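## Task

Lift the green can off the turntable and set it upright on the coaster, without disturbing the other cans standing on the turntable.

## Robot and tools

ROBOT. Two six-joint arms, left_arm and right_arm, each ending in a parallel gripper whose fingers can fold. Calibrated bases in the scene frame: left_arm at (+0.055, +0.672, 0) m, quat_wxyz (+1.000, 0, 0, +0.002); right_arm at (-0.084, -0.543, 0) m, quat_wxyz (+1.000, 0, 0, +0.030). A camera stand is fixed behind the arms. Cameras: cam_high, cam_low, cam_left_wrist, cam_right_wrist, each 896x504.

FRAMES. Every pose, velocity and target is in the scene frame: origin at table-top height halfway between the nominal bases, +z up, +x out over the table, left_arm toward +y. Arm names do not match image left/right. In the gripper's own axes the fingers point along +z and close along y. end_effector_position is the spot between the pads when shut; fingertips extend about 33 mm past it (about 9 mm when fully open). Reported hand poses can be off by a few centimetres, more at long reach.

ROW FORMAT. Every target row is one flat list of 20 numbers covering both arms: left x, y, z (metres), qw, qx, qy, qz, left gripper position, force_limit, speed; then the same ten for the right arm. Position and quaternion are absolute goals in the scene frame, not offsets. The three gripper numbers lie in [-1, 1]. position: +1 fully open (140 mm), pads touch near -0.8, -1 closes until blocked. force_limit: grip strength after a slow close (roughly 14 N at -1, 40 N at 0, 58 N at +1); faster closes squeeze harder. speed: finger speed, about 30 mm/s at -1, 140 at 0, 250 at +1. Both start at +1. To keep an arm idle, repeat its last reported pose and its last gripper numbers in every row; a 0 counts as a real command. Repeat the same quaternion each row to hold orientation.

TOOLS.
execute_actions(actions, cameras): actions is a list of actions; each action is a list of up to 15 rows, one per 1/30 s step; a short action repeats its last row. Each target must lie within 0.6 m of that gripper's current position along each of its axes, or the action is rejected for both arms. The controller also clips each step to 70 mm and 16 degrees from the measured pose, so one action may stop short; the result's Hand target shows where the arm is headed. An empty actions list returns full state and all camera images.
move(target, speed, blend, stop_force, zero, blocking, cameras): drives each gripper in a straight line to the absolute pose(s) in target, one row or a list of up to 15 rows, with no collision avoidance. speed in m/s, 0.002 to 2, default 0.25 (turn rate up to twice that in rad/s); one value or one per target. blend in metres rounds corners in a list; 0 stops at each. stop_force in N, 10 to 80, ends an arm's path when it feels that much push along its travel; unreliable near singular poses, while the gripper rotates, or for light loose objects. zero (default true) re-zeroes the force reading before the move. blocking=false returns after about 0.5 s while the move continues (not allowed with stop_force). The move: line reports done, off_target, moving, held or fault, plus limits=paced or limits=held.
wait(seconds 0 to 10, cameras): lets time pass with the last commands held.
stop(cameras): brakes a running move; fingers keep moving.
zoom_image(camera, region [x0, y0, x1, y1], at most 504 by 504 pixels): closer look at a camera's newest image.
finished_scene(scene): ends the current scene, given its number; cannot be undone.

RESULTS. Per arm: end_effector_position, end_effector_quat_wxyz, velocities (omitted when joint velocities read within noise), Joint positions, Joint torques, External joint torques, Flange force along gripper axes (includes held weight), Hand target, Tool commands. Gripper: object_status 0 moving, 1 blocked while opening, 2 blocked while closing (a grip), 3 reached target or pads met; it can update 0.2 to 1.7 s late. position_measured is in counts: 3 open, about 75 = 100 mm, 139 = 60 mm, 200 = 20 mm, 230 pads touching. Wrist depth gives a 7x7 grid of distances per wrist camera (rows separated by /, - means no value). MOTOR HOT warns of overheating.

GRIPPING. Close with position -1 and confirm object_status 2. Grip with the outer quarter of the pads; nearer the palm the fingers fold and narrow items slip. To squeeze harder, raise force_limit and change position to -0.98 (or back). Don't jab fingertips straight into a surface.

AVOID. Torque or force faults (joint load limits: waist and shoulder 309, elbow 145, wrist joints 40.9 N m; 144 N on any arm part) freeze that arm for 10 s. Don't let the arms touch or grab each other, don't hit fixed things, don't drop or release cans while moving, don't knock the other cans, and never leave anything off the table. Move gently into contacts, keep paths away from each arm's own base, and avoid long stretched-out holds that heat motors. Something may occasionally nudge loose objects.

Each tool is called after "Request:" by a JSON object that holds its "api" and its "payload".

## Session

Request:
{"api": "execute_actions", "payload": {"actions": []}}

Scene clock: 0.00 s.
left_arm: end_effector_position=(+0.1393, +0.2875, +0.3915) position_measured=3 object_status=3 end_effector_quat_wxyz=(-0.047, +0.679, -0.729, +0.065) | right_arm: end_effector_position=(+0.6033, -0.5835, +0.1667) position_measured=3 object_status=3 end_effector_quat_wxyz=(-0.005, -0.620, +0.784, -0.009)
Joint positions: left_arm=[-1.58 -0.303 1.918 0.158 1.497 1.626] | right_arm=[-0.159 0.3 1.726 -0.023 1.11 3.285]
Joint velocities: within noise
Joint torques (N m): no reading
External joint torques (N m): no reading
Flange force (N): no reading
Wrist depth (mm): cam_left_wrist=[567 - 528 493 475 441 - / - - 545 - - 470 - / - 625 577 - - 491 - / 1810 108 597 - 553 142 105 / - 101 - - 571 - 105 / - - 709 542 549 539 560 / - 847 514 465 443 437 -] | cam_right_wrist=[289 286 282 278 275 272 268 / 1075 296 294 288 286 281 278 / 1121 309 302 300 297 291 289 / 1130 318 317 312 307 302 300 / 1214 111 328 326 321 316 115 / - 103 341 341 335 331 102 / - 1298 358 355 349 341 326]
Hand target: left_arm +0.1393, +0.2875, +0.3915; -0.047, +0.679, -0.729, +0.065 | right_arm +0.6033, -0.5835, +0.1667; -0.005, -0.620, +0.784, -0.009
Tool commands: left_gripper/position=+1.0 left_gripper/force_limit=+1.0 left_gripper/speed=+1.0 right_gripper/position=+1.0 right_gripper/force_limit=+1.0 right_gripper/speed=+1.0

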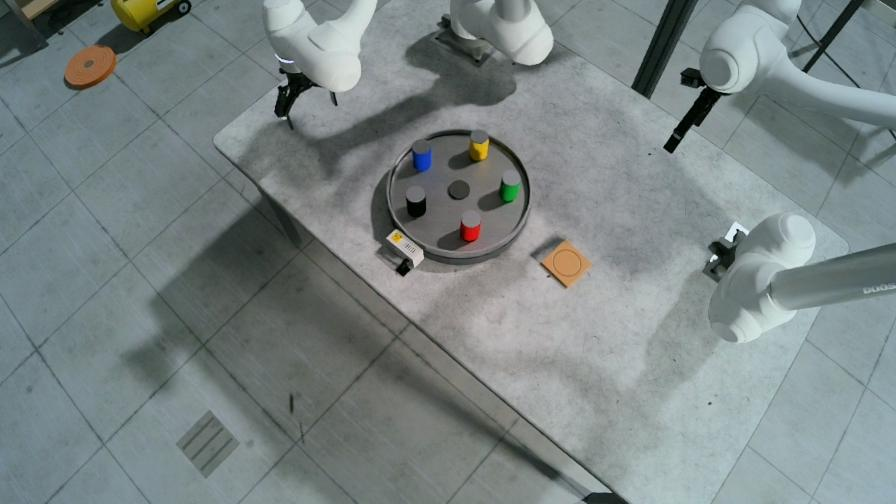

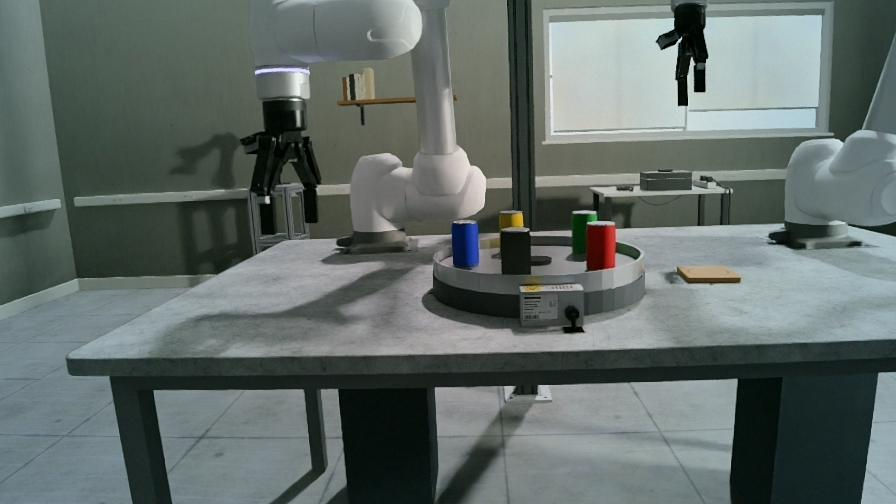

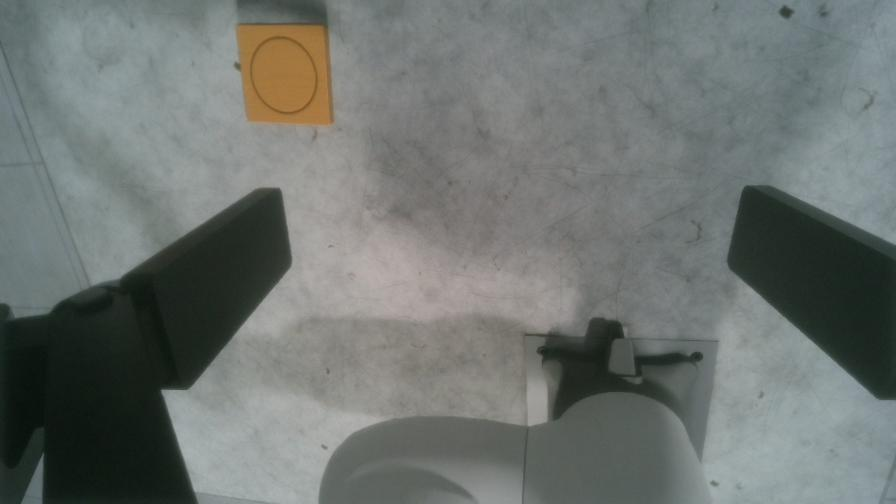

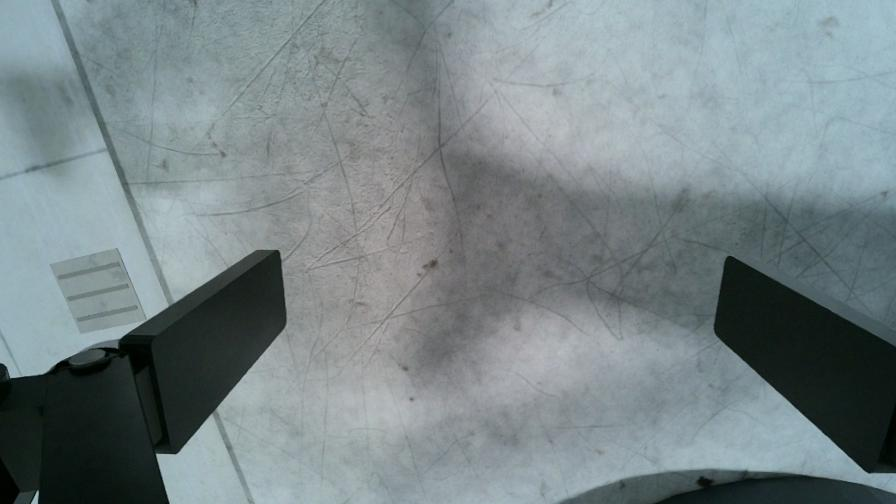

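Request:
{"api": "move", "payload": {"target": [0.36,0.2,0.42,0,0.7071,-0.7071,0,1,1,1,0.6033,-0.5835,0.1667,-0.005,-0.620,0.784,-0.009,1,1,1], "speed": 0.4, "cameras": ["all"]}}

Scene clock: 1.77 s.
left_arm: end_effector_position=(+0.3600, +0.2000, +0.4200) position_measured=3 object_status=3 end_effector_quat_wxyz=(+0.000, +0.707, -0.707, +0.000) | right_arm: end_effector_position=(+0.6033, -0.5835, +0.1667) position_measured=3 object_status=3 end_effector_quat_wxyz=(-0.005, -0.620, +0.784, -0.009)
Joint positions: left_arm=[-1.061 0.003 1.603 0 1.535 2.083] | right_arm=[-0.159 0.301 1.725 -0.022 1.111 3.285]
Joint torques (N m): left_arm=[0.75 -43.36 -43.6 4.29 -0.13 0.03] | right_arm=[-3.26 -74.05 -38.14 3.64 0.06 0.06]
External joint torques (N m): left_arm=[-0.76 1.29 1.8 -0.02 0.08 -0.03] | right_arm=[3.17 5.32 0.24 0.16 -0.07 -0.06]
Flange force (N): left_arm=[0.0 1.7 3.1] | right_arm=[-5.9 -6.5 4.1]
Wrist depth (mm): cam_left_wrist=[- 511 493 - 496 464 499 / 1381 541 - 527 530 - - / 1450 - 593 556 563 - - / 1610 108 587 - 589 132 105 / - 101 - - 625 651 105 / - - - 700 - 651 - / - - - 750 - 567 -] | cam_right_wrist=[289 284 283 278 275 270 268 / 1079 297 292 288 284 283 276 / 1116 308 304 299 298 292 289 / 1145 317 314 313 308 302 299 / 1187 111 328 322 321 320 114 / - 103 343 341 334 329 102 / - 1298 369 354 348 345 327]
Hand target: left_arm +0.3600, +0.2000, +0.4200; +0.000, +0.707, -0.707, +0.000 | right_arm +0.6033, -0.5835, +0.1667; -0.005, -0.620, +0.784, -0.009
Off the commanded pose: left_arm 0.000 m, 0 deg | right_arm 0.000 m, 0 deg.
move: done

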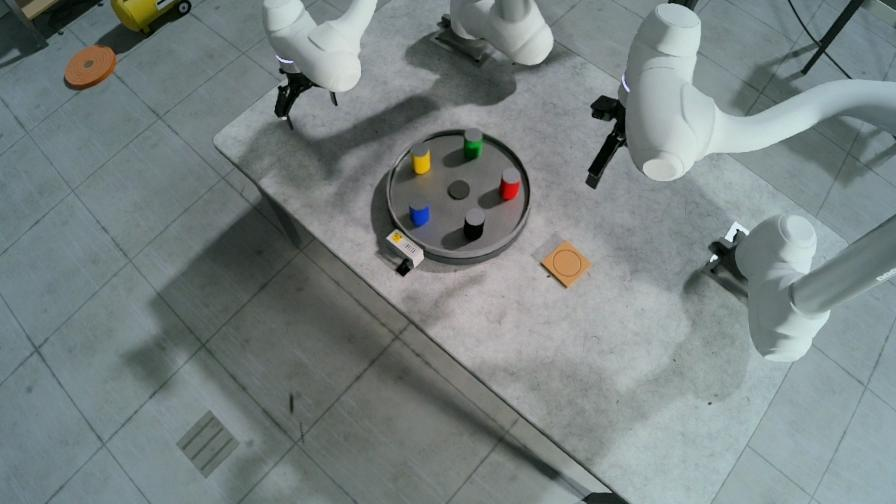

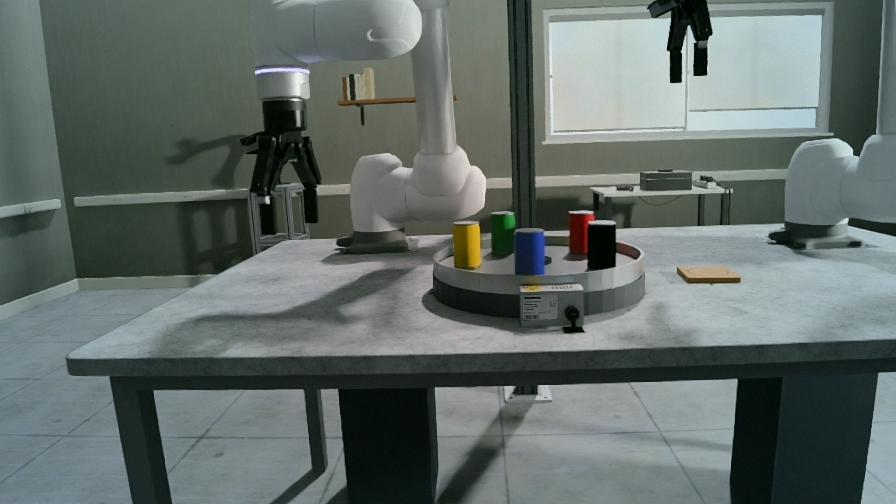

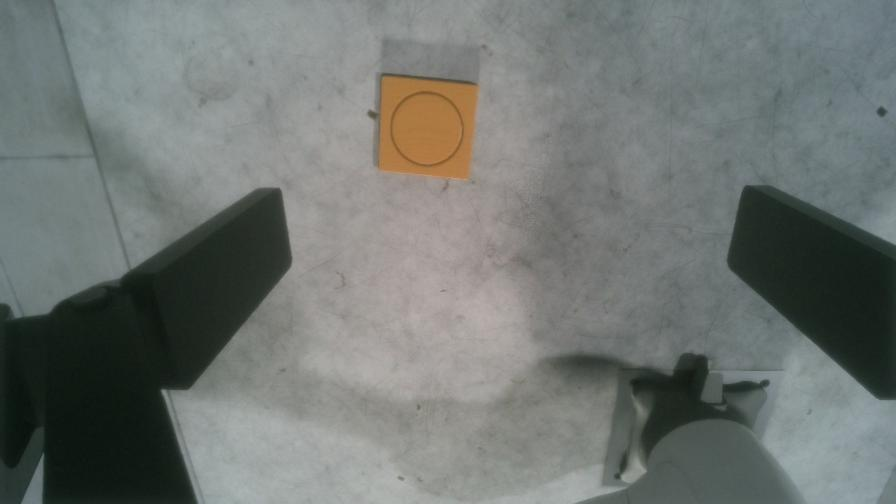

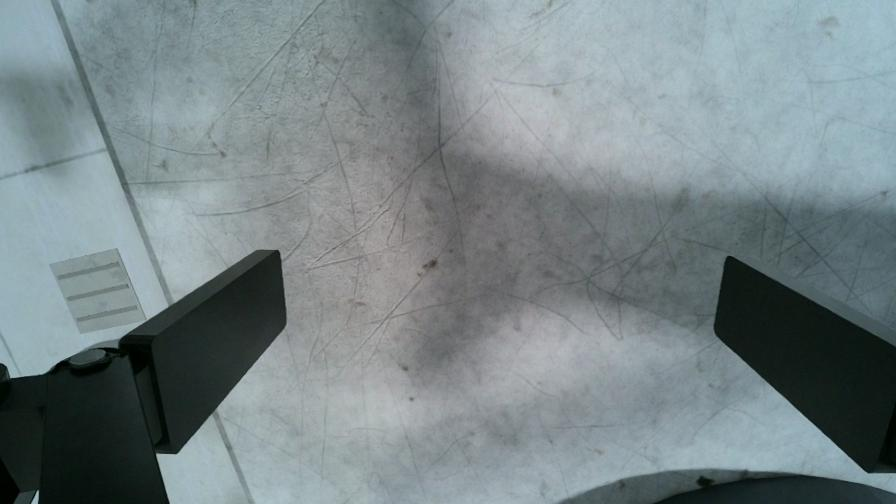

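Request:
{"api": "move", "payload": {"target": [0.42,0.0,0.40,0,0.7071,-0.7071,0,1,1,1,0.6033,-0.5835,0.1667,-0.005,-0.620,0.784,-0.009,1,1,1], "speed": 0.4, "cameras": ["cam_high","cam_left_wrist"]}}

Request:
{"api": "wait", "payload": {"seconds": 0.5, "cameras": ["cam_left_wrist"]}}

Request:
{"api": "wait", "payload": {"seconds": 0.5, "cameras": ["cam_left_wrist"]}}

Request:
{"api": "wait", "payload": {"seconds": 0.5, "cameras": ["cam_left_wrist"]}}

Request:
{"api": "wait", "payload": {"seconds": 0.5, "cameras": ["cam_left_wrist"]}}

Request:
{"api": "wait", "payload": {"seconds": 1, "cameras": ["cam_high","cam_left_wrist"]}}

Scene clock: 3.53 s.
left_arm: end_effector_position=(+0.4200, +0.0000, +0.4001) position_measured=3 object_status=3 end_effector_quat_wxyz=(+0.000, +0.707, -0.707, +0.000) | right_arm: end_effector_position=(+0.6033, -0.5835, +0.1667) position_measured=3 object_status=3 end_effector_quat_wxyz=(-0.005, -0.620, +0.784, -0.009)
Joint positions: left_arm=[-1.121 0.336 1.244 0 1.561 2.024] | right_arm=[-0.159 0.301 1.725 -0.022 1.111 3.285]
Joint torques (N m): left_arm=[1.44 -78.28 -43.5 4.35 -0.18 0.07] | right_arm=[-3.23 -73.86 -38.23 3.63 0.08 0.04]
External joint torques (N m): left_arm=[-1.42 2.04 1.54 -0.07 0.13 -0.07] | right_arm=[3.29 5.07 0.32 0.17 -0.09 -0.04]
Flange force (N): left_arm=[0.8 1.8 2.5] | right_arm=[-6.0 -6.0 4.1]
Wrist depth (mm): cam_left_wrist=[1280 458 446 442 428 463 471 / - 539 462 457 453 - - / 1475 - 463 484 535 - - / 1517 108 - 577 - 133 105 / - 101 - 597 616 - 105 / - - - 665 645 - - / - 772 750 - - - -] | cam_right_wrist=[289 285 280 278 275 269 269 / 1066 294 293 289 286 282 279 / 1135 308 308 298 297 292 288 / 1155 318 314 310 307 302 299 / 1197 110 328 325 321 318 115 / - 103 345 342 334 332 102 / - 1298 366 356 350 342 326]
Hand target: left_arm +0.4200, +0.0000, +0.4000; +0.000, +0.707, -0.707, +0.000 | right_arm +0.6033, -0.5835, +0.1667; -0.005, -0.620, +0.784, -0.009
Off the commanded pose: left_arm 0.000 m, 0 deg | right_arm 0.000 m, 0 deg.
move: done
Images, in order (width x height): cam_high 896x504, cam_left_wrist 896x504.

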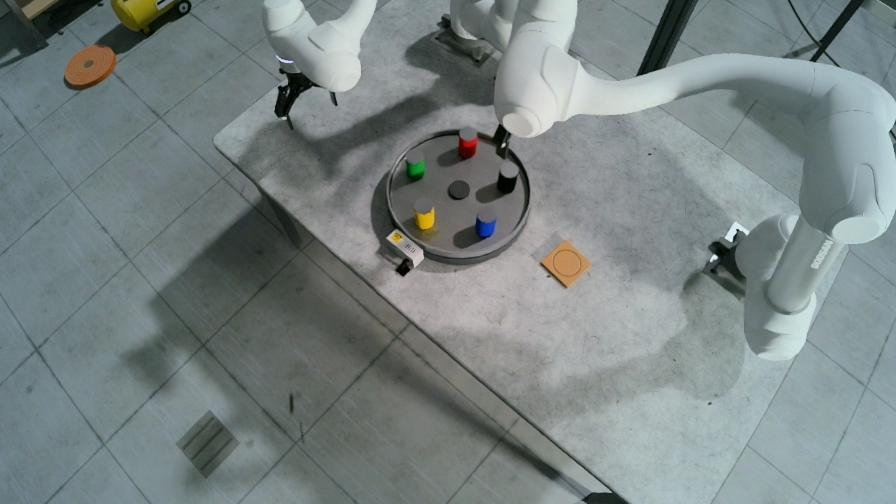

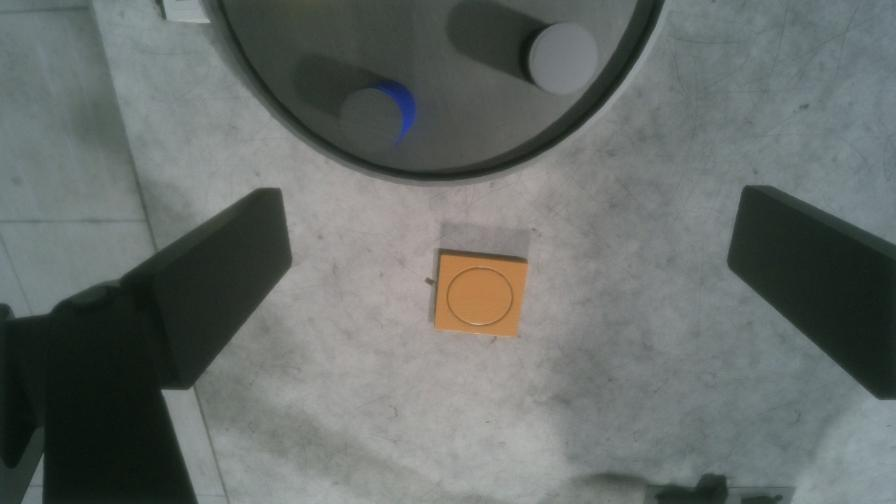

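Scene clock: 4.03 s.
left_arm: end_effector_position=(+0.4200, +0.0000, +0.4000) position_measured=3 object_status=3 end_effector_quat_wxyz=(+0.000, +0.707, -0.707, +0.000) | right_arm: end_effector_position=(+0.6033, -0.5835, +0.1667) position_measured=3 object_status=3 end_effector_quat_wxyz=(-0.005, -0.620, +0.784, -0.009)
Joint positions: left_arm=[-1.121 0.336 1.244 0 1.561 2.024] | right_arm=[-0.159 0.301 1.725 -0.022 1.111 3.285]
Joint torques (N m): left_arm=[1.39 -77.37 -43.6 4.39 -0.17 0.08] | right_arm=[-3.13 -73.88 -38.13 3.67 0.08 0.04]
External joint torques (N m): left_arm=[-1.42 1.49 1.77 -0.12 0.12 -0.08] | right_arm=[2.94 5.21 0.23 0.13 -0.1 -0.04]
Flange force (N): left_arm=[-0.5 2.5 2.9] | right_arm=[-5.6 -6.4 4.1]
Wrist depth (mm): cam_left_wrist=[1268 492 444 437 435 470 472 / 1353 - 465 457 455 - 492 / 1450 - 535 482 528 - - / 1517 108 - 583 - 142 105 / - 101 629 605 591 626 105 / - 717 682 673 - 639 - / - - - 729 - - -] | cam_right_wrist=[289 286 282 278 275 273 266 / 1070 296 294 288 286 281 278 / 1116 308 303 301 296 292 288 / 1165 317 315 311 308 300 299 / 1203 111 329 325 320 317 114 / - 97 344 340 335 328 102 / - 1298 362 353 350 341 327]
Hand target: left_arm +0.4200, +0.0000, +0.4000; +0.000, +0.707, -0.707, +0.000 | right_arm +0.6033, -0.5835, +0.1667; -0.005, -0.620, +0.784, -0.009
Tool commands: left_gripper/position=+1.0 left_gripper/force_limit=+1.0 left_gripper/speed=+1.0 right_gripper/position=+1.0 right_gripper/force_limit=+1.0 right_gripper/speed=+1.0
Off the commanded pose: left_arm 0.000 m, 0 deg | right_arm 0.000 m, 0 deg.
wait: 0.50 s; at rest by 0.17 s
Images, in order (width x height): cam_left_wrist 896x504.

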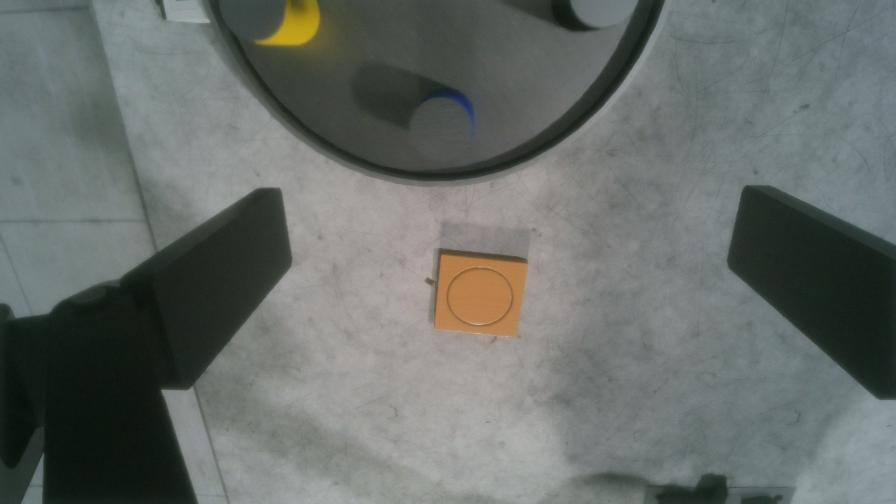

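Scene clock: 4.53 s.
left_arm: end_effector_position=(+0.4200, +0.0000, +0.4000) position_measured=3 object_status=3 end_effector_quat_wxyz=(+0.000, +0.707, -0.707, +0.000) | right_arm: end_effector_position=(+0.6033, -0.5835, +0.1667) position_measured=3 object_status=3 end_effector_quat_wxyz=(-0.005, -0.620, +0.784, -0.009)
Joint positions: left_arm=[-1.121 0.336 1.244 0 1.561 2.024] | right_arm=[-0.159 0.301 1.725 -0.022 1.111 3.285]
Joint torques (N m): left_arm=[1.04 -77.3 -43.62 4.35 -0.16 0.05] | right_arm=[-3.08 -73.69 -38.18 3.66 0.08 0.04]
External joint torques (N m): left_arm=[-0.96 1.3 1.71 -0.07 0.11 -0.05] | right_arm=[3.11 4.9 0.26 0.14 -0.1 -0.04]
Flange force (N): left_arm=[-0.9 2.0 2.8] | right_arm=[-5.7 -5.9 3.9]
Wrist depth (mm): cam_left_wrist=[1299 446 438 440 432 - - / 1353 545 471 464 446 - 490 / 1442 561 - 476 - - 516 / 1500 108 - 577 - 132 105 / - 101 590 622 608 - 105 / - 682 - - 658 - - / - - 744 739 715 700 -] | cam_right_wrist=[288 285 283 278 275 271 270 / 1093 297 293 288 285 282 278 / 1130 309 304 300 297 292 289 / 1150 319 315 312 306 301 298 / 1181 111 328 327 321 317 114 / - 103 345 340 334 330 102 / - 1292 361 352 347 340 327]
Hand target: left_arm +0.4200, +0.0000, +0.4000; +0.000, +0.707, -0.707, +0.000 | right_arm +0.6033, -0.5835, +0.1667; -0.005, -0.620, +0.784, -0.009
Tool commands: left_gripper/position=+1.0 left_gripper/force_limit=+1.0 left_gripper/speed=+1.0 right_gripper/position=+1.0 right_gripper/force_limit=+1.0 right_gripper/speed=+1.0
Off the commanded pose: left_arm 0.000 m, 0 deg | right_arm 0.000 m, 0 deg.
wait: 0.50 s; at rest by 0.17 s
Images, in order (width x height): cam_left_wrist 896x504.

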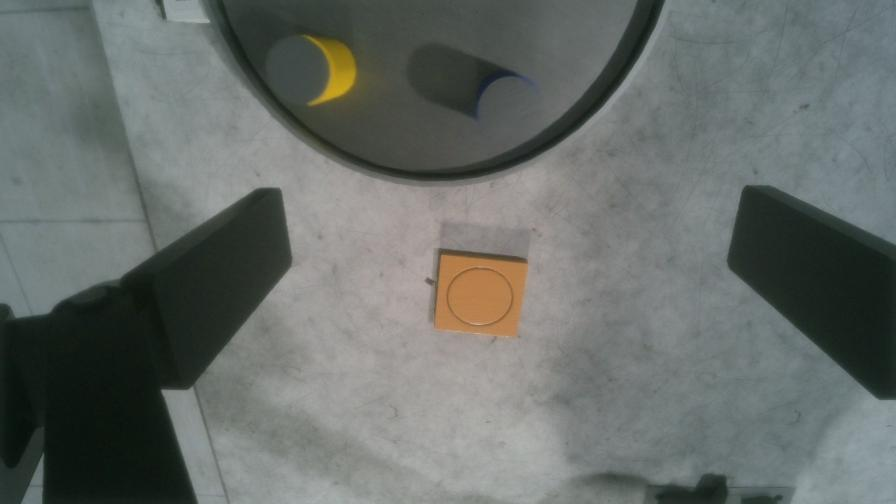

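Scene clock: 5.03 s.
left_arm: end_effector_position=(+0.4200, +0.0000, +0.4000) position_measured=3 object_status=3 end_effector_quat_wxyz=(+0.000, +0.707, -0.707, +0.000) | right_arm: end_effector_position=(+0.6033, -0.5835, +0.1667) position_measured=3 object_status=3 end_effector_quat_wxyz=(-0.005, -0.620, +0.784, -0.009)
Joint positions: left_arm=[-1.121 0.336 1.244 0 1.561 2.024] | right_arm=[-0.159 0.301 1.725 -0.022 1.111 3.285]
Joint torques (N m): left_arm=[0.53 -77.35 -43.52 4.33 -0.18 0.06] | right_arm=[-3.41 -73.59 -38.26 3.65 0.05 0.03]
External joint torques (N m): left_arm=[-0.57 1.4 1.63 -0.06 0.13 -0.06] | right_arm=[3.39 4.95 0.38 0.15 -0.06 -0.03]
Flange force (N): left_arm=[-0.8 1.4 2.7] | right_arm=[-6.1 -5.7 4.0]
Wrist depth (mm): cam_left_wrist=[1293 445 444 440 427 - - / 1339 - 460 461 461 - - / 1434 - 556 477 535 - 543 / 1526 108 568 561 579 142 105 / - 101 - 591 - 599 105 / - 1786 678 - - - - / - - 777 - - 691 -] | cam_right_wrist=[289 286 284 279 276 270 268 / 1066 295 293 288 285 282 278 / 1121 309 303 299 297 292 289 / 1171 320 316 311 307 301 299 / 1197 119 330 326 322 317 115 / - 103 345 341 327 330 102 / - 1305 360 354 350 343 328]
Hand target: left_arm +0.4200, +0.0000, +0.4000; +0.000, +0.707, -0.707, +0.000 | right_arm +0.6033, -0.5835, +0.1667; -0.005, -0.620, +0.784, -0.009
Tool commands: left_gripper/position=+1.0 left_gripper/force_limit=+1.0 left_gripper/speed=+1.0 right_gripper/position=+1.0 right_gripper/force_limit=+1.0 right_gripper/speed=+1.0
Off the commanded pose: left_arm 0.000 m, 0 deg | right_arm 0.000 m, 0 deg.
wait: 0.50 s; at rest by 0.17 s
Images, in order (width x height): cam_left_wrist 896x504.

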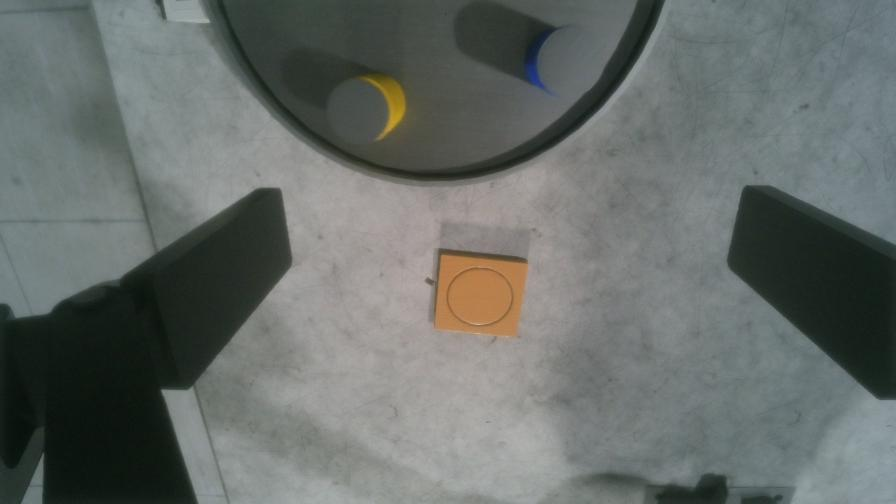

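Scene clock: 5.53 s.
left_arm: end_effector_position=(+0.4200, +0.0000, +0.4000) position_measured=3 object_status=3 end_effector_quat_wxyz=(+0.000, +0.707, -0.707, +0.000) | right_arm: end_effector_position=(+0.6033, -0.5835, +0.1667) position_measured=3 object_status=3 end_effector_quat_wxyz=(-0.005, -0.620, +0.784, -0.009)
Joint positions: left_arm=[-1.121 0.336 1.244 0 1.561 2.024] | right_arm=[-0.159 0.301 1.725 -0.022 1.111 3.285]
Joint torques (N m): left_arm=[0.56 -77.41 -43.39 4.36 -0.1 0.1] | right_arm=[-3.33 -73.75 -38.3 3.63 0.05 0.05]
External joint torques (N m): left_arm=[-0.56 1.4 1.52 -0.08 0.05 -0.1] | right_arm=[3.34 4.99 0.39 0.18 -0.07 -0.05]
Flange force (N): left_arm=[-0.6 1.3 2.6] | right_arm=[-6.0 -5.7 4.0]
Wrist depth (mm): cam_left_wrist=[1312 - 441 437 432 474 474 / 1360 539 464 455 450 - - / 1450 - - 480 - - - / 1508 108 - 577 - 142 105 / - 101 - 613 - 612 105 / - - - - 618 - - / - 1959 691 719 715 - -] | cam_right_wrist=[290 284 282 279 273 271 266 / 1070 296 290 288 285 280 276 / 1125 309 304 301 297 292 292 / 1165 317 313 310 309 302 299 / 1203 111 328 324 319 317 114 / - 103 343 340 334 331 102 / - 1298 362 356 349 343 323]
Hand target: left_arm +0.4200, +0.0000, +0.4000; +0.000, +0.707, -0.707, +0.000 | right_arm +0.6033, -0.5835, +0.1667; -0.005, -0.620, +0.784, -0.009
Tool commands: left_gripper/position=+1.0 left_gripper/force_limit=+1.0 left_gripper/speed=+1.0 right_gripper/position=+1.0 right_gripper/force_limit=+1.0 right_gripper/speed=+1.0
Off the commanded pose: left_arm 0.000 m, 0 deg | right_arm 0.000 m, 0 deg.
wait: 0.50 s; at rest by 0.17 s
Images, in order (width x height): cam_left_wrist 896x504.

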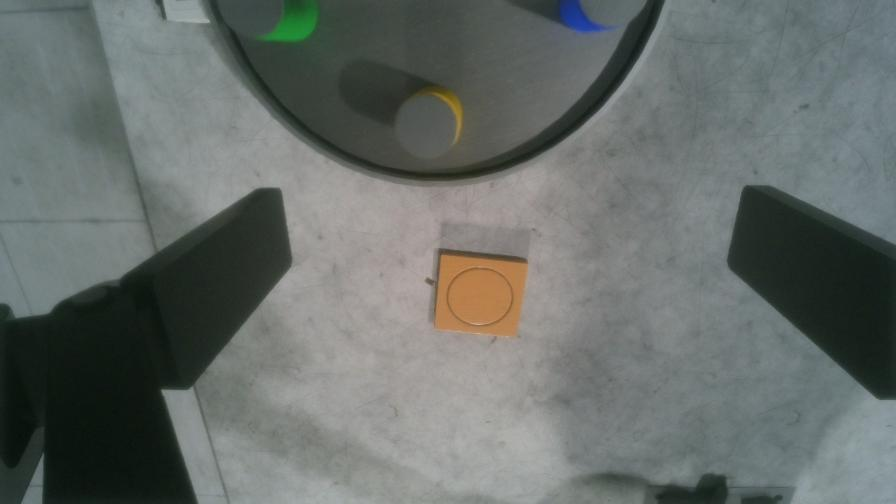

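Scene clock: 6.53 s.
left_arm: end_effector_position=(+0.4200, +0.0000, +0.4000) position_measured=3 object_status=3 end_effector_quat_wxyz=(+0.000, +0.707, -0.707, +0.000) | right_arm: end_effector_position=(+0.6033, -0.5835, +0.1667) position_measured=3 object_status=3 end_effector_quat_wxyz=(-0.005, -0.620, +0.784, -0.009)
Joint positions: left_arm=[-1.121 0.336 1.244 0 1.561 2.024] | right_arm=[-0.159 0.301 1.725 -0.022 1.111 3.285]
Joint torques (N m): left_arm=[0.66 -77.31 -43.46 4.29 -0.19 0.08] | right_arm=[-3.2 -73.94 -38.27 3.67 0.05 0.05]
External joint torques (N m): left_arm=[-0.46 1.35 1.61 -0.01 0.14 -0.08] | right_arm=[3.3 5.14 0.33 0.14 -0.07 -0.05]
Flange force (N): left_arm=[-0.9 1.3 2.6] | right_arm=[-6.0 -6.1 4.1]
Wrist depth (mm): cam_left_wrist=[1244 424 443 437 429 472 484 / 1339 - 460 465 456 - 486 / 1553 562 548 479 535 - 521 / 1562 108 574 581 - 142 105 / - 101 - 581 - 606 105 / - - 637 - - 603 - / - - - 687 - - -] | cam_right_wrist=[289 285 281 277 274 271 268 / 1053 298 294 288 283 281 277 / 1111 309 301 300 297 292 289 / 1181 319 315 311 309 300 298 / 1214 111 329 325 322 316 114 / - 103 342 338 333 330 102 / - 1292 363 354 350 341 325]
Hand target: left_arm +0.4200, +0.0000, +0.4000; +0.000, +0.707, -0.707, +0.000 | right_arm +0.6033, -0.5835, +0.1667; -0.005, -0.620, +0.784, -0.009
Tool commands: left_gripper/position=+1.0 left_gripper/force_limit=+1.0 left_gripper/speed=+1.0 right_gripper/position=+1.0 right_gripper/force_limit=+1.0 right_gripper/speed=+1.0
Off the commanded pose: left_arm 0.000 m, 0 deg | right_arm 0.000 m, 0 deg.
wait: 1.00 s; at rest by 0.17 s
Images, in order (width x height): cam_high 896x504, cam_left_wrist 896x504.

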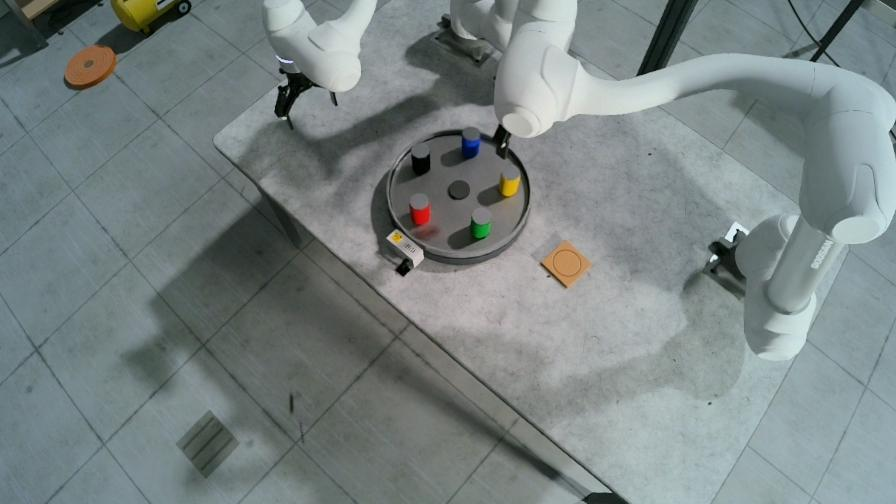

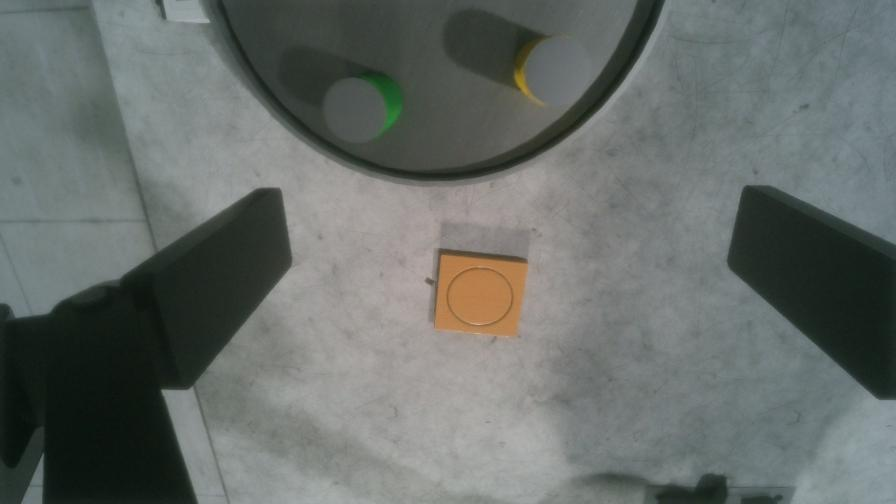

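Request:
{"api": "move", "payload": {"target": [0.50,-0.029,0.22,0,1,0,0,0.4,1,-0.4,0.6033,-0.5835,0.1667,-0.005,-0.620,0.784,-0.009,1,1,1], "speed": 0.5}}

Request:
{"api": "wait", "payload": {"seconds": 0.3, "cameras": ["cam_high","cam_low","cam_left_wrist"]}}

Request:
{"api": "wait", "payload": {"seconds": 0.5, "cameras": ["cam_left_wrist"]}}

Request:
{"api": "wait", "payload": {"seconds": 0.5, "cameras": ["cam_left_wrist"]}}

Request:
{"api": "wait", "payload": {"seconds": 0.5, "cameras": ["cam_left_wrist"]}}

Scene clock: 9.53 s.
left_arm: end_effector_position=(+0.5001, -0.0289, +0.2200) position_measured=78 object_status=3 end_effector_quat_wxyz=(+0.000, +1.000, +0.000, +0.000) | right_arm: end_effector_position=(+0.6033, -0.5835, +0.1667) position_measured=3 object_status=3 end_effector_quat_wxyz=(-0.005, -0.620, +0.784, -0.009)
Joint positions: left_arm=[-1.05 0.487 1.351 0 1.303 0.524] | right_arm=[-0.159 0.301 1.725 -0.022 1.111 3.285]
Joint torques (N m): left_arm=[0.17 -90.08 -41.93 4.26 -0.16 0.09] | right_arm=[-3.4 -73.76 -38.2 3.65 0.05 0.04]
External joint torques (N m): left_arm=[0.03 1.34 1.58 -0.07 0.13 -0.09] | right_arm=[3.12 5.07 0.28 0.15 -0.07 -0.04]
Flange force (N): left_arm=[-0.9 -1.3 2.2] | right_arm=[-5.8 -6.1 4.0]
Wrist depth (mm): cam_left_wrist=[- - 273 268 268 265 263 / 353 - 292 293 286 281 276 / 368 365 306 306 300 289 290 / 390 379 137 326 324 122 307 / - 85 331 309 340 113 - / - - 449 - 370 364 - / - - - 474 368 460 -] | cam_right_wrist=[289 285 281 278 275 271 269 / 1062 297 294 288 286 281 280 / 1097 308 303 299 296 293 288 / 1160 317 314 314 307 301 298 / 1208 103 331 324 320 317 114 / - 103 345 341 336 332 102 / - 1279 360 354 351 341 325]
Hand target: left_arm +0.5000, -0.0290, +0.2200; +0.000, +1.000, +0.000, +0.000 | right_arm +0.6033, -0.5835, +0.1667; -0.005, -0.620, +0.784, -0.009
Off the commanded pose: left_arm 0.000 m, 0 deg | right_arm 0.000 m, 0 deg.
move: done

Scene clock: 9.83 s.
left_arm: end_effector_position=(+0.5000, -0.0290, +0.2200) position_measured=78 object_status=3 end_effector_quat_wxyz=(+0.000, +1.000, +0.000, +0.000) | right_arm: end_effector_position=(+0.6033, -0.5835, +0.1667) position_measured=3 object_status=3 end_effector_quat_wxyz=(-0.005, -0.620, +0.784, -0.009)
Joint positions: left_arm=[-1.05 0.487 1.351 0 1.303 0.524] | right_arm=[-0.159 0.301 1.725 -0.022 1.111 3.285]
Joint torques (N m): left_arm=[1.19 -89.9 -41.93 4.3 -0.15 0.1] | right_arm=[-3.21 -73.93 -38.14 3.63 0.05 0.02]
External joint torques (N m): left_arm=[-1.34 1.39 1.58 -0.13 0.11 -0.1] | right_arm=[3.54 5.13 0.24 0.18 -0.06 -0.02]
Flange force (N): left_arm=[-2.3 -0.4 2.3] | right_arm=[-6.4 -6.2 4.0]
Wrist depth (mm): cam_left_wrist=[332 331 281 273 271 266 264 / 352 350 288 - 285 281 274 / 369 364 301 310 300 289 293 / 377 379 138 326 324 122 306 / - 85 335 344 339 113 - / - - - 342 357 364 - / - - - - 361 - -] | cam_right_wrist=[288 286 283 278 275 270 267 / 1079 295 293 289 285 282 277 / 1116 307 302 298 294 291 289 / 1150 319 315 311 310 301 299 / 1181 111 327 325 318 317 114 / - 97 346 339 337 334 102 / - 1324 362 355 351 342 327]
Hand target: left_arm +0.5000, -0.0290, +0.2200; +0.000, +1.000, +0.000, +0.000 | right_arm +0.6033, -0.5835, +0.1667; -0.005, -0.620, +0.784, -0.009
Tool commands: left_gripper/position=+0.4 left_gripper/force_limit=+1.0 left_gripper/speed=-0.4 right_gripper/position=+1.0 right_gripper/force_limit=+1.0 right_gripper/speed=+1.0
Off the commanded pose: left_arm 0.000 m, 0 deg | right_arm 0.000 m, 0 deg.
wait: 0.30 s; at rest by 0.17 s
Images, in order (width x height): cam_high 896x504, cam_low 896x504, cam_left_wrist 896x504.

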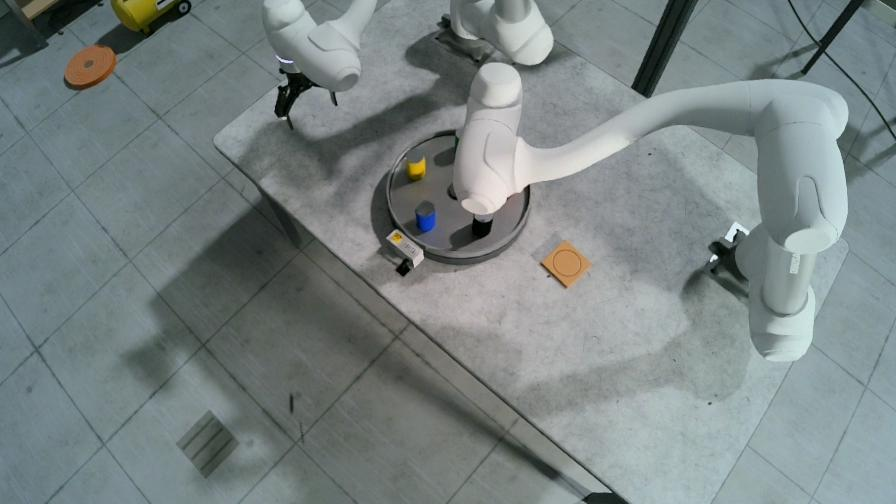

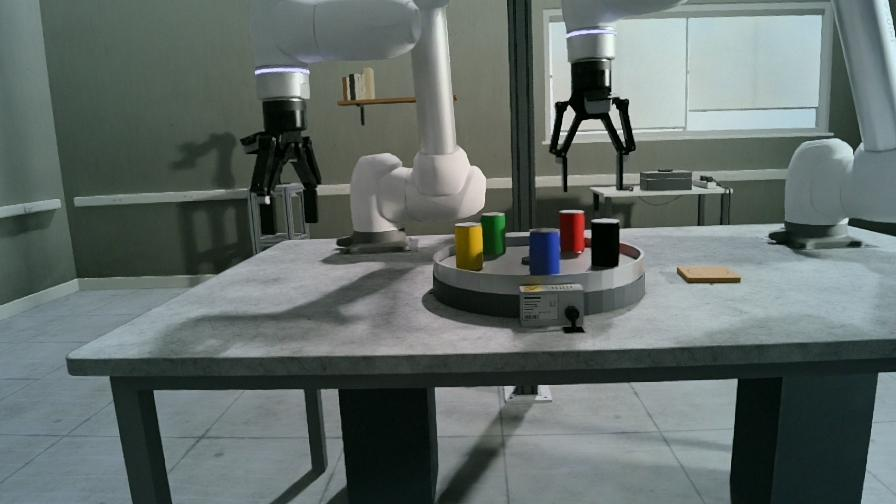

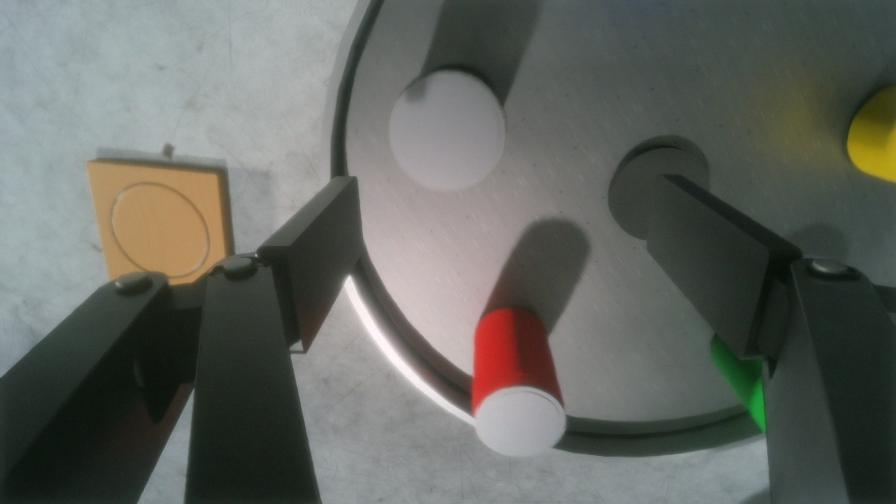

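Scene clock: 10.33 s.
left_arm: end_effector_position=(+0.5000, -0.0290, +0.2200) position_measured=78 object_status=3 end_effector_quat_wxyz=(+0.000, +1.000, +0.000, +0.000) | right_arm: end_effector_position=(+0.6033, -0.5835, +0.1667) position_measured=3 object_status=3 end_effector_quat_wxyz=(-0.005, -0.620, +0.784, -0.009)
Joint positions: left_arm=[-1.05 0.487 1.351 0 1.303 0.524] | right_arm=[-0.159 0.301 1.725 -0.022 1.111 3.285]
Joint torques (N m): left_arm=[0.71 -89.96 -42.26 4.22 -0.13 0.05] | right_arm=[-3.51 -73.84 -38.27 3.65 0.05 0.05]
External joint torques (N m): left_arm=[-0.71 1.49 1.96 -0.05 0.1 -0.05] | right_arm=[3.53 5.09 0.35 0.15 -0.07 -0.05]
Flange force (N): left_arm=[-2.1 -1.5 2.8] | right_arm=[-6.3 -5.9 4.0]
Wrist depth (mm): cam_left_wrist=[329 - 265 273 271 266 259 / 355 - 291 288 286 280 276 / - 365 305 297 301 290 293 / - 378 121 324 323 122 306 / - 85 327 348 341 113 - / - - - 368 317 363 - / - - - 495 273 - -] | cam_right_wrist=[288 283 281 277 275 271 269 / 1088 294 293 288 285 283 277 / 1121 308 305 299 297 292 290 / 1187 319 313 311 309 302 299 / 1187 112 328 326 318 316 114 / - 111 345 339 336 331 102 / - 1285 363 353 350 340 324]
Hand target: left_arm +0.5000, -0.0290, +0.2200; +0.000, +1.000, +0.000, +0.000 | right_arm +0.6033, -0.5835, +0.1667; -0.005, -0.620, +0.784, -0.009
Tool commands: left_gripper/position=+0.4 left_gripper/force_limit=+1.0 left_gripper/speed=-0.4 right_gripper/position=+1.0 right_gripper/force_limit=+1.0 right_gripper/speed=+1.0
Off the commanded pose: left_arm 0.000 m, 0 deg | right_arm 0.000 m, 0 deg.
wait: 0.50 s; at rest by 0.17 s
Images, in order (width x height): cam_left_wrist 896x504.

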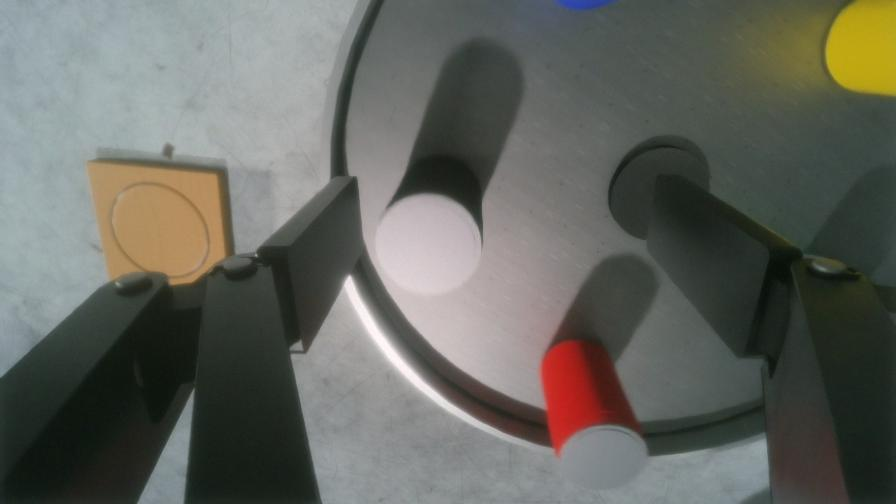

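Scene clock: 10.83 s.
left_arm: end_effector_position=(+0.5000, -0.0290, +0.2200) position_measured=78 object_status=3 end_effector_quat_wxyz=(+0.000, +1.000, +0.000, +0.000) | right_arm: end_effector_position=(+0.6033, -0.5835, +0.1667) position_measured=3 object_status=3 end_effector_quat_wxyz=(-0.005, -0.620, +0.784, -0.009)
Joint positions: left_arm=[-1.05 0.487 1.351 0 1.303 0.524] | right_arm=[-0.159 0.301 1.725 -0.022 1.111 3.285]
Joint torques (N m): left_arm=[0.83 -89.88 -42.04 4.23 -0.09 0.03] | right_arm=[-3.13 -73.78 -38.14 3.63 0.07 0.04]
External joint torques (N m): left_arm=[-0.88 1.13 1.65 -0.05 0.06 -0.03] | right_arm=[3.28 4.95 0.23 0.17 -0.09 -0.04]
Flange force (N): left_arm=[-2.1 -1.3 2.4] | right_arm=[-6.0 -6.0 3.9]
Wrist depth (mm): cam_left_wrist=[- 325 279 269 266 266 263 / 356 - 294 289 285 280 277 / 372 367 304 305 300 290 291 / - 378 137 320 323 122 298 / - 85 324 336 343 132 - / - - - 366 366 297 - / - - - - 366 - -] | cam_right_wrist=[291 286 283 278 277 273 267 / 1079 296 291 288 285 280 279 / 1150 308 305 299 297 290 289 / 1176 318 314 311 307 302 299 / 1197 111 329 326 321 317 114 / - 103 345 338 332 331 102 / - 1298 366 354 348 344 325]
Hand target: left_arm +0.5000, -0.0290, +0.2200; +0.000, +1.000, +0.000, +0.000 | right_arm +0.6033, -0.5835, +0.1667; -0.005, -0.620, +0.784, -0.009
Tool commands: left_gripper/position=+0.4 left_gripper/force_limit=+1.0 left_gripper/speed=-0.4 right_gripper/position=+1.0 right_gripper/force_limit=+1.0 right_gripper/speed=+1.0
Off the commanded pose: left_arm 0.000 m, 0 deg | right_arm 0.000 m, 0 deg.
wait: 0.50 s; at rest by 0.17 s
Images, in order (width x height): cam_left_wrist 896x504.

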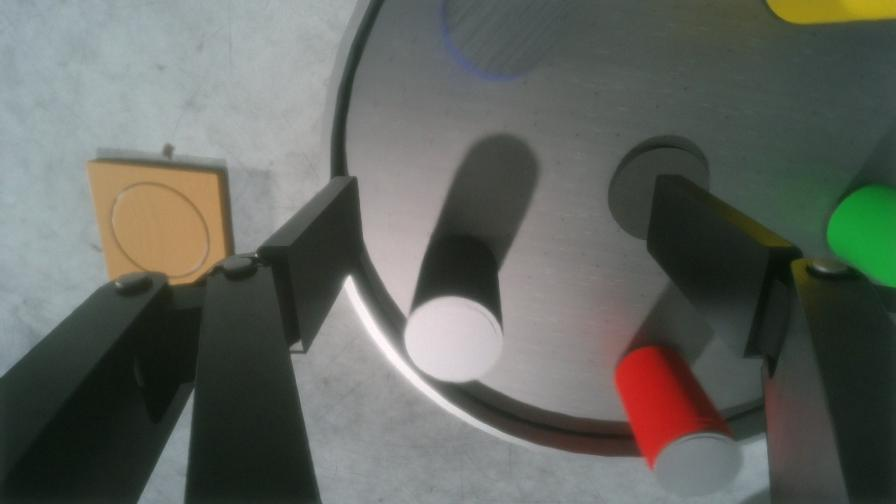

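Scene clock: 11.33 s.
left_arm: end_effector_position=(+0.5000, -0.0290, +0.2200) position_measured=78 object_status=3 end_effector_quat_wxyz=(+0.000, +1.000, +0.000, +0.000) | right_arm: end_effector_position=(+0.6033, -0.5835, +0.1667) position_measured=3 object_status=3 end_effector_quat_wxyz=(-0.005, -0.620, +0.784, -0.009)
Joint positions: left_arm=[-1.05 0.487 1.351 0 1.303 0.524] | right_arm=[-0.159 0.301 1.725 -0.022 1.111 3.285]
Joint torques (N m): left_arm=[0.31 -89.87 -42.13 4.27 -0.13 0.06] | right_arm=[-3.39 -73.75 -38.27 3.62 0.06 0.06]
External joint torques (N m): left_arm=[-0.24 1.11 1.72 -0.08 0.11 -0.06] | right_arm=[3.55 4.92 0.36 0.18 -0.07 -0.06]
Flange force (N): left_arm=[-1.6 -1.8 2.3] | right_arm=[-6.3 -5.6 3.9]
Wrist depth (mm): cam_left_wrist=[332 334 287 273 271 267 264 / - 358 292 206 285 280 275 / 361 363 311 307 300 289 292 / 396 379 137 327 323 122 306 / - 88 323 342 337 113 - / - - - 348 365 364 - / - - - 478 378 - -] | cam_right_wrist=[289 286 282 277 275 271 268 / 1062 298 292 290 284 281 279 / 1088 311 304 299 295 291 289 / 1176 316 314 310 309 298 298 / 1237 111 328 325 319 318 115 / - 103 342 339 336 330 102 / - 1305 361 352 348 341 326]
Hand target: left_arm +0.5000, -0.0290, +0.2200; +0.000, +1.000, +0.000, +0.000 | right_arm +0.6033, -0.5835, +0.1667; -0.005, -0.620, +0.784, -0.009
Tool commands: left_gripper/position=+0.4 left_gripper/force_limit=+1.0 left_gripper/speed=-0.4 right_gripper/position=+1.0 right_gripper/force_limit=+1.0 right_gripper/speed=+1.0
Off the commanded pose: left_arm 0.000 m, 0 deg | right_arm 0.000 m, 0 deg.
wait: 0.50 s; at rest by 0.17 s
Images, in order (width x height): cam_left_wrist 896x504.

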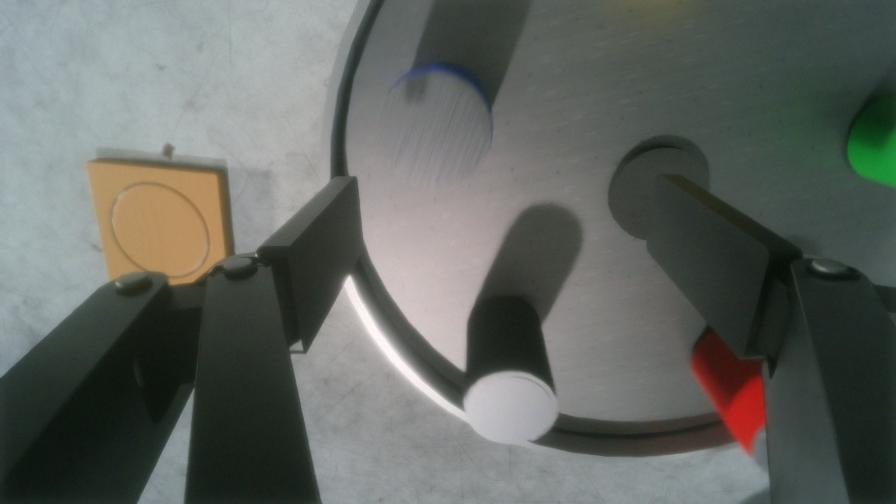

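Request:
{"api": "move", "payload": {"target": [0.519,0.003,0.125,0,1,0,0,0.4,1,-0.4,0.6033,-0.5835,0.1667,-0.005,-0.620,0.784,-0.009,1,1,1], "speed": 0.2, "cameras": ["cam_left_wrist"]}}

Scene clock: 13.20 s.
left_arm: end_effector_position=(+0.5190, +0.0030, +0.1251) position_measured=78 object_status=3 end_effector_quat_wxyz=(+0.000, +1.000, +0.000, +0.000) | right_arm: end_effector_position=(+0.6033, -0.5835, +0.1667) position_measured=3 object_status=3 end_effector_quat_wxyz=(-0.005, -0.620, +0.784, -0.009)
Joint positions: left_arm=[-1.01 0.516 1.488 0 1.138 0.564] | right_arm=[-0.159 0.301 1.725 -0.022 1.111 3.285]
Joint torques (N m): left_arm=[0.54 -90.14 -39.75 4.05 -0.12 0.07] | right_arm=[-3.38 -73.76 -38.24 3.64 0.04 0.07]
External joint torques (N m): left_arm=[-0.69 1.15 1.68 -0.11 0.08 -0.07] | right_arm=[3.41 4.98 0.33 0.16 -0.05 -0.07]
Flange force (N): left_arm=[-2.0 -1.3 2.1] | right_arm=[-6.1 -5.8 3.9]
Wrist depth (mm): cam_left_wrist=[- 240 234 185 184 181 179 / - - - 198 194 192 188 / 275 - - 207 205 199 200 / 281 277 137 171 214 122 206 / - 85 225 136 226 133 - / - - 322 145 245 246 - / - - 353 269 265 258 -] | cam_right_wrist=[289 284 279 277 275 270 268 / 1070 296 292 288 286 281 276 / 1140 311 301 299 296 292 288 / 1150 318 316 311 308 301 300 / 1220 111 325 325 321 317 114 / - 111 344 338 335 331 102 / - 1311 360 356 350 341 323]
Hand target: left_arm +0.5190, +0.0030, +0.1250; +0.000, +1.000, +0.000, +0.000 | right_arm +0.6033, -0.5835, +0.1667; -0.005, -0.620, +0.784, -0.009
Off the commanded pose: left_arm 0.000 m, 0 deg | right_arm 0.000 m, 0 deg.
move: done
Images, in order (width x height): cam_left_wrist 896x504.

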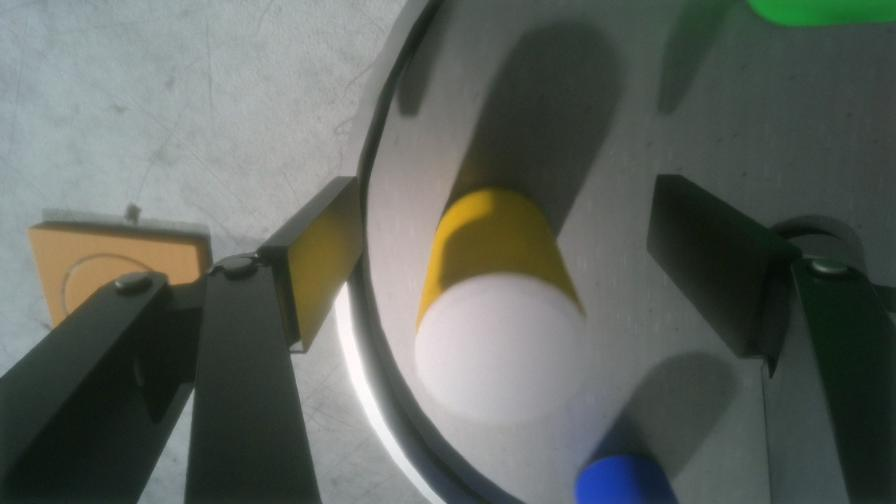

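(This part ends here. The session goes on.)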